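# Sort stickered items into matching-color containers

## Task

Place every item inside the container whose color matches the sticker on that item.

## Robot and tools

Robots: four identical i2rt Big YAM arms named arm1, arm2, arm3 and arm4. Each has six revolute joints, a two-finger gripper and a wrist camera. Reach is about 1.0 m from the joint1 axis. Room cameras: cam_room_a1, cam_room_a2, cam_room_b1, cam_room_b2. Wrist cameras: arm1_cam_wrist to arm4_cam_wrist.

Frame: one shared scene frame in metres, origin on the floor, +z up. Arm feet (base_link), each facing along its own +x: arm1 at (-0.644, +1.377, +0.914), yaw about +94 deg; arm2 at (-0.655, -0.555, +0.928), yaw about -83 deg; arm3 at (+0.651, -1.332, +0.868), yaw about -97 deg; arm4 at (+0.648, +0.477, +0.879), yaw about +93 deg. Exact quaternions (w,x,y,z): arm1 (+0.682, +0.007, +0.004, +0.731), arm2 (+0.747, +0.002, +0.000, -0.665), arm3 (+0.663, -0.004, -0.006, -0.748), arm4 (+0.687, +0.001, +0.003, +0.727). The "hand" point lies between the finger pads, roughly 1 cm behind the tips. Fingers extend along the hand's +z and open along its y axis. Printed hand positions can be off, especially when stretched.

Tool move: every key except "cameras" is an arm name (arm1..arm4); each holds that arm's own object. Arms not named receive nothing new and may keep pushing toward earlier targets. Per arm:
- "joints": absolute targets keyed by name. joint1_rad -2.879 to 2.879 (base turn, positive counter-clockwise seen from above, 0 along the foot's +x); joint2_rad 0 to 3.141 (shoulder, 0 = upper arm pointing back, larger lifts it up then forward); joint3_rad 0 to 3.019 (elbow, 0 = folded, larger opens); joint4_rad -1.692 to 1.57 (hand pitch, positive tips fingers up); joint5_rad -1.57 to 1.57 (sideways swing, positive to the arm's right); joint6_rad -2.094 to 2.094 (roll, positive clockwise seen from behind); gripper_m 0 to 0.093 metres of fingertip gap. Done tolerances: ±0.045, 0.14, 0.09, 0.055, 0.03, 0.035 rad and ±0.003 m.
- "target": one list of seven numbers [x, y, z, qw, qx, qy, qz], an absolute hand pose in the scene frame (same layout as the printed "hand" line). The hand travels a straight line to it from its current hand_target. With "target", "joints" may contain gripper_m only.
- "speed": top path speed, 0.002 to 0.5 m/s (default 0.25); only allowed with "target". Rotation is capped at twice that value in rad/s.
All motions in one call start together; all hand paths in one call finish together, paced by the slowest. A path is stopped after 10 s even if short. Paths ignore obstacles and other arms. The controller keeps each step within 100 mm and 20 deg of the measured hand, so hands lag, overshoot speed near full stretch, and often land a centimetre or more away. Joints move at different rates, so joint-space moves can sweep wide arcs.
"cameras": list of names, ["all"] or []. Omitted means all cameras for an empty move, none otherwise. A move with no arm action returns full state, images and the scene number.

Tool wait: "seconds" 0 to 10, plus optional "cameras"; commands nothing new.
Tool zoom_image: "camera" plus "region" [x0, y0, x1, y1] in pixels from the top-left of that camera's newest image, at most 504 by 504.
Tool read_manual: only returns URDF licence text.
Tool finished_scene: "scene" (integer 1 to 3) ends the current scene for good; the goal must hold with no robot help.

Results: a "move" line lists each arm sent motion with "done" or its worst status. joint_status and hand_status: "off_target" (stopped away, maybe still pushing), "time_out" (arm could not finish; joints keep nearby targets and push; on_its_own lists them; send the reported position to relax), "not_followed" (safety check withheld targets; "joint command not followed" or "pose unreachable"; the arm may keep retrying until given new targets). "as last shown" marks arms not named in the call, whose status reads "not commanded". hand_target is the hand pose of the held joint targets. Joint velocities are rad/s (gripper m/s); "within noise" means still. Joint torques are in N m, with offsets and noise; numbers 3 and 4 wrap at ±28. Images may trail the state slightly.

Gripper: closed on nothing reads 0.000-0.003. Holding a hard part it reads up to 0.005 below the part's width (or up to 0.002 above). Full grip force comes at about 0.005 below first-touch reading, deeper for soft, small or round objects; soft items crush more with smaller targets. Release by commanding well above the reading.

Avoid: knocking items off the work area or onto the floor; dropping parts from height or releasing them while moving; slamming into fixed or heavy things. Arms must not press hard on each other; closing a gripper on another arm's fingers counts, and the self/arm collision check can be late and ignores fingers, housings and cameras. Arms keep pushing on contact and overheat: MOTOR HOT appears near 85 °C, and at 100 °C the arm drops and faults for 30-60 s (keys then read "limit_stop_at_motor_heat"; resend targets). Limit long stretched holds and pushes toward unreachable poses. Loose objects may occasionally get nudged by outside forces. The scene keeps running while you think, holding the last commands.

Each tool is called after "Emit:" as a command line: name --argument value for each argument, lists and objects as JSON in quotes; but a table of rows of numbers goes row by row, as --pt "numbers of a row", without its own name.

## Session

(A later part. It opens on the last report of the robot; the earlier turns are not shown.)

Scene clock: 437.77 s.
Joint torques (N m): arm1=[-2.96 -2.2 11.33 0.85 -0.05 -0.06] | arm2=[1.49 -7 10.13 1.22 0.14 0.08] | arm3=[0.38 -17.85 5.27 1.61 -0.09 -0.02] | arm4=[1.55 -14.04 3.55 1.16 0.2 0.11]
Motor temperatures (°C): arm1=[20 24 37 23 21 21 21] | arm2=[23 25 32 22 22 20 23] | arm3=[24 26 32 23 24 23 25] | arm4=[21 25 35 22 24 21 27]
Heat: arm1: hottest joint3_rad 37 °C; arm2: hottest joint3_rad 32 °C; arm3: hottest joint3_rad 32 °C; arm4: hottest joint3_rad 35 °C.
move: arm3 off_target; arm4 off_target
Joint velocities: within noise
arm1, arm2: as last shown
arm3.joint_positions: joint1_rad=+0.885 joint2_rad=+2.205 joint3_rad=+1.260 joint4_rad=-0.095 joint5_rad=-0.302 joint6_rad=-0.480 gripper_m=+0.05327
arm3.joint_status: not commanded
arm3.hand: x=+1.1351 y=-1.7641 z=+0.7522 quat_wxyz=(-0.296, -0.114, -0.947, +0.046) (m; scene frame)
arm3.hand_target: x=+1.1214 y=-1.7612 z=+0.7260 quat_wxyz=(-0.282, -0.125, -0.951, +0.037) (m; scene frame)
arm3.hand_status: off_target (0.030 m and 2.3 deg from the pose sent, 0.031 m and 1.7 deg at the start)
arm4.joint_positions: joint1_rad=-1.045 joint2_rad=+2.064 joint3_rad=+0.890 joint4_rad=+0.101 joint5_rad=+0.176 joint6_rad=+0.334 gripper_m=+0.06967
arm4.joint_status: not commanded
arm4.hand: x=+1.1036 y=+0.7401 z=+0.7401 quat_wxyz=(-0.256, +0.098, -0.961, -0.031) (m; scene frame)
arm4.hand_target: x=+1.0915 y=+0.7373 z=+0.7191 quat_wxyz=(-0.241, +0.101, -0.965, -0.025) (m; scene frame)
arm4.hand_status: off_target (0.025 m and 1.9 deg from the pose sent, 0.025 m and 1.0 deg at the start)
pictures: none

Emit:
move --arm3 '{"target": [1.132, -1.763, 0.745, 0.2816, 0.1251, 0.9506, -0.0371], "speed": 0.06}' --arm4 '{"target": [1.102, 0.74, 0.734, 0.2406, -0.1014, 0.9650, 0.0253], "speed": 0.06}'

Emit:
move --arm3 '{"joints": {"gripper_m": 0.078}}' --arm4 '{"joints": {"gripper_m": 0.09}}' --cameras '["arm3_cam_wrist", "arm4_cam_wrist", "cam_room_a1", "cam_room_a2"]'

Scene clock: 443.03 s.
Joint torques (N m): arm1=[-2.78 -2.78 11.43 0.8 -0.01 -0.03] | arm2=[1.44 -6.89 10.11 1.2 0.13 0.08] | arm3=[1.08 -20.48 7.08 -0.08 0.11 0.05] | arm4=[0.67 -16.91 4.82 -0.06 0.08 0.06]
Motor temperatures (°C): arm1=[20 24 37 23 21 21 21] | arm2=[23 25 32 22 22 20 23] | arm3=[24 26 31 23 24 23 25] | arm4=[21 25 34 22 24 21 27]
Heat: arm1: hottest joint3_rad 37 °C; arm2: hottest joint3_rad 32 °C; arm3: hottest joint3_rad 31 °C; arm4: hottest joint3_rad 34 °C.
move: arm3 done; arm4 done
Joint velocities: within noise
arm1, arm2: as last shown
arm3.joint_positions: joint1_rad=+0.885 joint2_rad=+2.205 joint3_rad=+1.260 joint4_rad=-0.101 joint5_rad=-0.302 joint6_rad=-0.476 gripper_m=+0.05327
arm3.joint_status: not commanded
arm3.hand: x=+1.1341 y=-1.7632 z=+0.7514 quat_wxyz=(-0.293, -0.117, -0.948, +0.043) (m; scene frame)
arm3.hand_target: x=+1.1319 y=-1.7630 z=+0.7451 quat_wxyz=(-0.282, -0.125, -0.951, +0.037) (m; scene frame)
arm3.hand_status: done (0.007 m and 1.8 deg from the pose sent, 0.008 m and 2.3 deg at the start)
arm4.joint_positions: joint1_rad=-1.045 joint2_rad=+2.064 joint3_rad=+0.895 joint4_rad=+0.086 joint5_rad=+0.176 joint6_rad=+0.334 gripper_m=+0.06967
arm4.joint_status: not commanded
arm4.hand: x=+1.1032 y=+0.7398 z=+0.7397 quat_wxyz=(-0.251, +0.099, -0.962, -0.029) (m; scene frame)
arm4.hand_target: x=+1.1019 y=+0.7398 z=+0.7340 quat_wxyz=(-0.241, +0.101, -0.965, -0.025) (m; scene frame)
arm4.hand_status: done (0.006 m and 1.4 deg from the pose sent, 0.006 m and 1.9 deg at the start)
pictures: none

Scene clock: 443.53 s.
Joint torques (N m): arm1=[-2.61 -1.9 11.38 0.91 -0.07 -0.03] | arm2=[1.26 -6.83 10.11 1.21 0.13 0.07] | arm3=[1.08 -20.54 6.99 0.66 -0.1 0.04] | arm4=[1.14 -16.38 4.93 0.43 0.09 0.03]
Motor temperatures (°C): arm1=[20 24 37 23 21 21 21] | arm2=[23 25 32 22 22 20 23] | arm3=[24 26 31 23 24 23 25] | arm4=[21 25 34 22 24 21 27]
Heat: arm1: hottest joint3_rad 37 °C; arm2: hottest joint3_rad 32 °C; arm3: hottest joint3_rad 31 °C; arm4: hottest joint3_rad 34 °C.
move: arm3 done; arm4 done
Joint velocities: within noise
arm1, arm2: as last shown
arm3.joint_positions: joint1_rad=+0.885 joint2_rad=+2.207 joint3_rad=+1.260 joint4_rad=-0.120 joint5_rad=-0.296 joint6_rad=-0.474 gripper_m=+0.07796
arm3.joint_status: all done
arm3.hand: x=+1.1306 y=-1.7609 z=+0.7480 quat_wxyz=(-0.284, -0.121, -0.950, +0.039) (m; scene frame)
arm3.hand_target: x=+1.1318 y=-1.7630 z=+0.7450 quat_wxyz=(-0.282, -0.125, -0.951, +0.037) (m; scene frame)
arm3.hand_status: not commanded
arm4.joint_positions: joint1_rad=-1.045 joint2_rad=+2.064 joint3_rad=+0.896 joint4_rad=+0.075 joint5_rad=+0.175 joint6_rad=+0.334 gripper_m=+0.08991
arm4.joint_status: all done
arm4.hand: x=+1.1013 y=+0.7388 z=+0.7385 quat_wxyz=(-0.246, +0.099, -0.964, -0.027) (m; scene frame)
arm4.hand_target: x=+1.1020 y=+0.7399 z=+0.7340 quat_wxyz=(-0.241, +0.101, -0.965, -0.025) (m; scene frame)
arm4.hand_status: not commanded
pictures: arm3_cam_wrist, arm4_cam_wrist, cam_room_a1, cam_room_a2
Images, in order (width x height): arm3_cam_wrist 672x504, arm4_cam_wrist 672x504, cam_room_a1 672x504, cam_room_a2 672x504.

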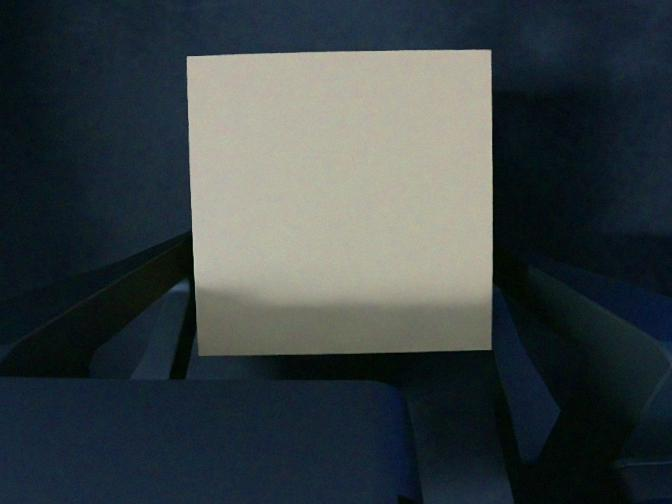

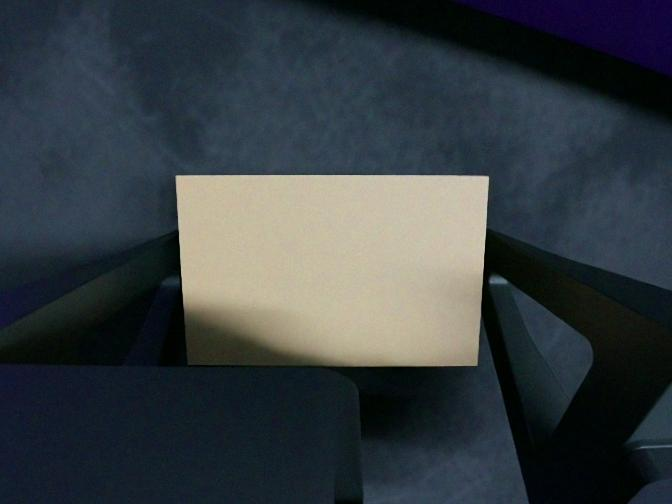

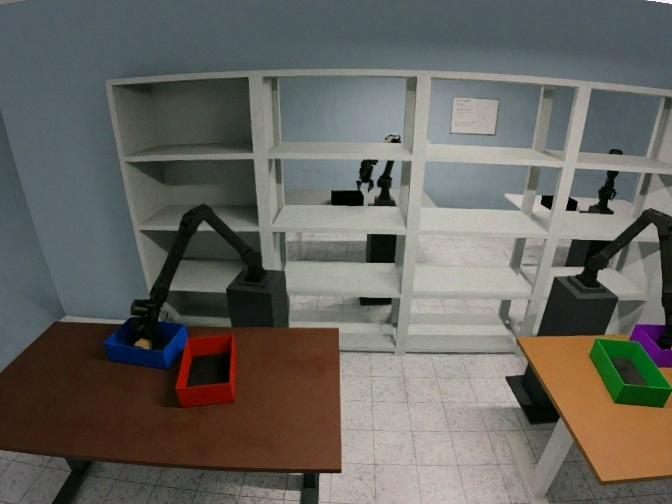

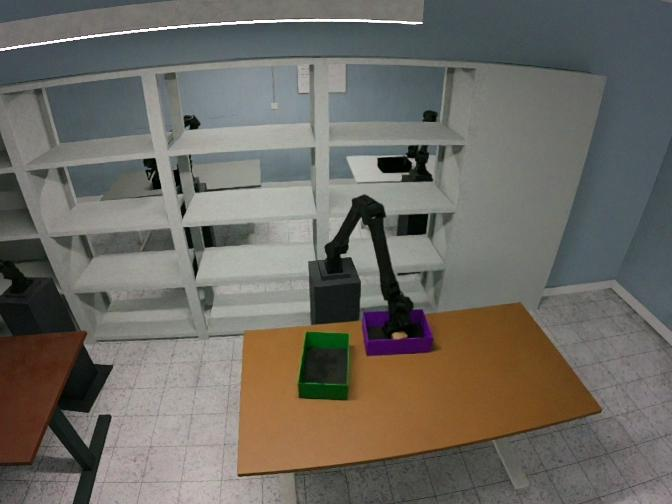

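Emit:
move --arm3 '{"target": [1.125, -1.76, 0.84, 0.2500, 0.1255, 0.9595, -0.0330], "speed": 0.1}' --arm4 '{"target": [1.095, 0.735, 0.84, 0.2406, -0.1014, 0.9650, 0.0253], "speed": 0.1}' --cameras '["arm3_cam_wrist", "arm4_cam_wrist"]'

Emit:
move --arm3 '{"target": [1.06, -1.71, 1.0, 0.1892, 0.1281, 0.9732, -0.0249], "speed": 0.25}' --arm4 '{"target": [1.03, 0.70, 1.0, 0.1898, -0.1026, 0.9762, 0.0199], "speed": 0.25}' --cameras '["arm3_cam_wrist", "arm4_cam_wrist", "cam_room_a1", "cam_room_a2"]'

Scene clock: 451.37 s.
Joint torques (N m): arm1=[-2.9 -1.85 11.47 0.72 -0.04 -0.04] | arm2=[1.49 -7 10.07 1.21 0.13 0.07] | arm3=[1.2 -21.54 9.89 0.49 -0.09 -0.12] | arm4=[0.32 -16.56 5.5 0.25 0.09 0.02]
Motor temperatures (°C): arm1=[20 24 37 23 21 21 21] | arm2=[23 25 32 22 22 20 23] | arm3=[24 27 31 23 24 23 25] | arm4=[21 25 33 22 24 21 26]
Heat: arm1: hottest joint3_rad 37 °C; arm2: hottest joint3_rad 32 °C; arm3: hottest joint3_rad 31 °C; arm4: hottest joint3_rad 33 °C.
move: arm3 off_target; arm4 done
Joint velocities: within noise
arm1.joint_positions: joint1_rad=-2.257 joint2_rad=+0.951 joint3_rad=+0.683 joint4_rad=-0.793 joint5_rad=-0.013 joint6_rad=-0.004 gripper_m=+0.08797
arm1.joint_status: not commanded
arm1.hand: x=-0.3575 y=+1.1777 z=+1.0698 quat_wxyz=(-0.234, -0.290, -0.925, +0.072) (m; scene frame)
arm1.hand_target: x=-0.3600 y=+1.1751 z=+1.0700 quat_wxyz=(-0.231, -0.292, -0.925, +0.073) (m; scene frame)
arm1.hand_status: not commanded
arm2.joint_positions: joint1_rad=+0.919 joint2_rad=+1.026 joint3_rad=+0.694 joint4_rad=-0.725 joint5_rad=+0.003 joint6_rad=+0.005 gripper_m=+0.08493
arm2.joint_status: not commanded
arm2.hand: x=-0.3405 y=-0.7437 z=+1.0773 quat_wxyz=(-0.245, -0.259, -0.932, +0.067) (m; scene frame)
arm2.hand_target: x=-0.3450 y=-0.7381 z=+1.0701 quat_wxyz=(-0.233, -0.256, -0.936, +0.064) (m; scene frame)
arm2.hand_status: not commanded
arm3.joint_positions: joint1_rad=+0.885 joint2_rad=+2.038 joint3_rad=+1.260 joint4_rad=-0.395 joint5_rad=-0.265 joint6_rad=-0.476 gripper_m=+0.07796
arm3.joint_status: not commanded
arm3.hand: x=+1.1117 y=-1.7478 z=+0.8207 quat_wxyz=(-0.236, -0.133, -0.962, +0.020) (m; scene frame)
arm3.hand_target: x=+1.1245 y=-1.7596 z=+0.8405 quat_wxyz=(-0.250, -0.126, -0.959, +0.033) (m; scene frame)
arm3.hand_status: off_target (0.026 m and 2.4 deg from the pose sent, 0.092 m and 4.2 deg at the start)
arm4.joint_positions: joint1_rad=-1.045 joint2_rad=+1.801 joint3_rad=+0.882 joint4_rad=-0.182 joint5_rad=+0.175 joint6_rad=+0.334 gripper_m=+0.08991
arm4.joint_status: not commanded
arm4.hand: x=+1.0966 y=+0.7358 z=+0.8375 quat_wxyz=(-0.243, +0.100, -0.965, -0.025) (m; scene frame)
arm4.hand_target: x=+1.0951 y=+0.7349 z=+0.8400 quat_wxyz=(-0.241, +0.101, -0.965, -0.025) (m; scene frame)
arm4.hand_status: done (0.003 m and 0.4 deg from the pose sent, 0.102 m and 0.8 deg at the start)
pictures: arm3_cam_wrist, arm4_cam_wrist
Images, in order (width x height): arm3_cam_wrist 672x504, arm4_cam_wrist 672x504.

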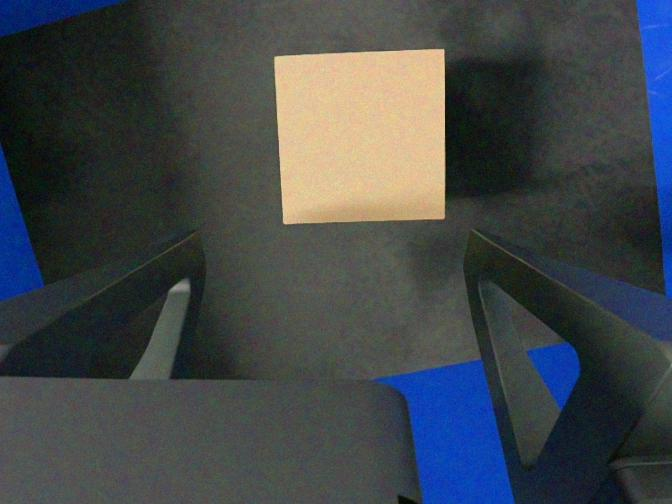

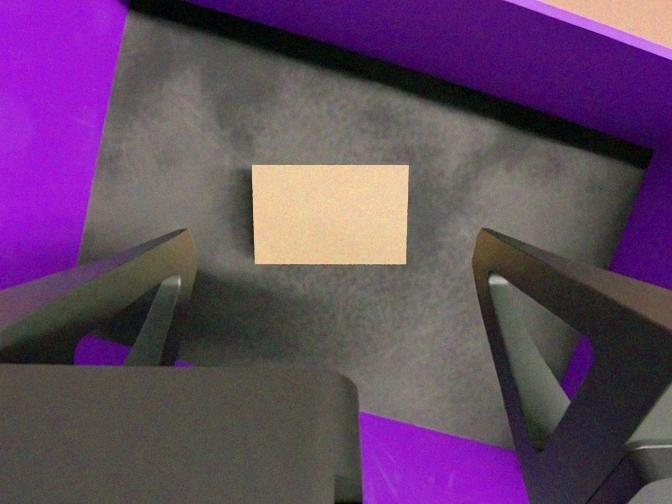

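Scene clock: 452.77 s.
Joint torques (N m): arm1=[-2.67 -1.96 11.34 0.9 -0.09 -0.04] | arm2=[1.44 -6.95 10.14 1.18 0.13 0.07] | arm3=[0.79 -16.56 10.61 0.28 -0.06 -0.11] | arm4=[0.97 -11.22 11.11 0.38 0.06 0.15]
Motor temperatures (°C): arm1=[20 24 37 23 21 21 21] | arm2=[23 25 32 22 22 20 23] | arm3=[24 27 31 23 24 23 25] | arm4=[21 25 34 22 24 21 26]
Heat: arm1: hottest joint3_rad 37 °C; arm2: hottest joint3_rad 32 °C; arm3: hottest joint3_rad 31 °C; arm4: hottest joint3_rad 34 °C.
move: arm3 off_target; arm4 off_target
Joint velocities: within noise
arm1, arm2: as last shown
arm3.joint_positions: joint1_rad=+0.885 joint2_rad=+1.664 joint3_rad=+1.260 joint4_rad=-0.859 joint5_rad=-0.207 joint6_rad=-0.506 gripper_m=+0.07796
arm3.joint_status: not commanded
arm3.hand: x=+1.0567 y=-1.7024 z=+0.9911 quat_wxyz=(-0.184, -0.130, -0.974, +0.018) (m; scene frame)
arm3.hand_target: x=+1.0598 y=-1.7099 z=+0.9999 quat_wxyz=(-0.189, -0.128, -0.973, +0.025) (m; scene frame)
arm3.hand_status: off_target (0.012 m and 1.0 deg from the pose sent, 0.190 m and 5.5 deg at the start)
arm4.joint_positions: joint1_rad=-1.045 joint2_rad=+1.351 joint3_rad=+0.871 joint4_rad=-0.757 joint5_rad=+0.140 joint6_rad=+0.335 gripper_m=+0.08991
arm4.joint_status: not commanded
arm4.hand: x=+1.0170 y=+0.6906 z=+0.9823 quat_wxyz=(-0.177, +0.110, -0.978, -0.010) (m; scene frame)
arm4.hand_target: x=+1.0295 y=+0.6996 z=+1.0002 quat_wxyz=(-0.190, +0.103, -0.976, -0.020) (m; scene frame)
arm4.hand_status: off_target (0.024 m and 2.1 deg from the pose sent, 0.179 m and 6.3 deg at the start)
pictures: arm3_cam_wrist, arm4_cam_wrist, cam_room_a1, cam_room_a2
Images, in order (width x height): arm3_cam_wrist 672x504, arm4_cam_wrist 672x504, cam_room_a1 672x504, cam_room_a2 672x504.

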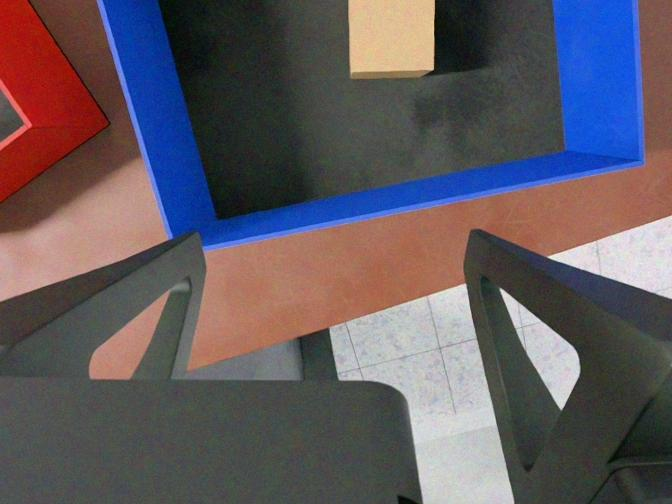

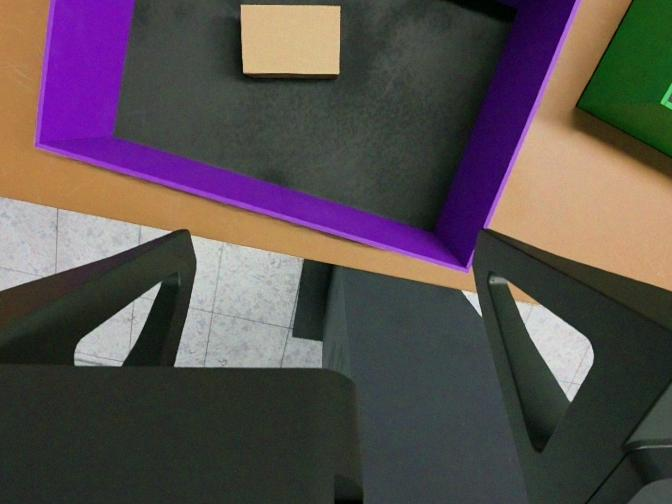

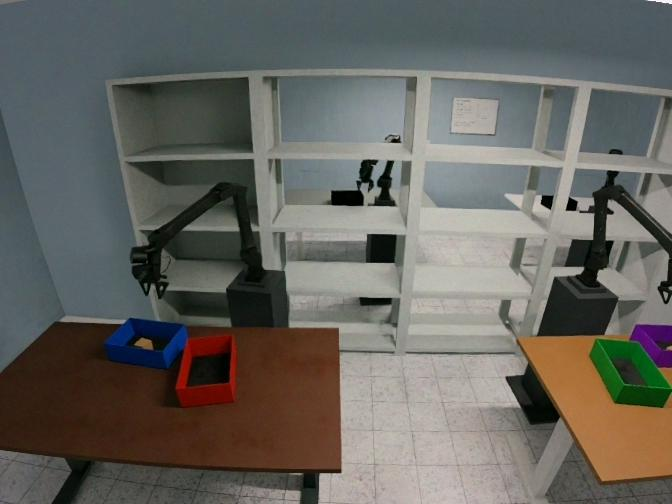

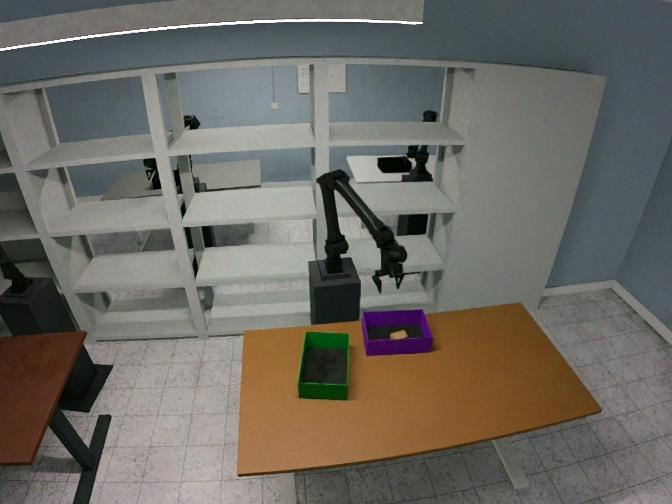

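Both items are resting in the right containers.

Emit:
finished_scene --scene 3

The scene is finished: the task was done.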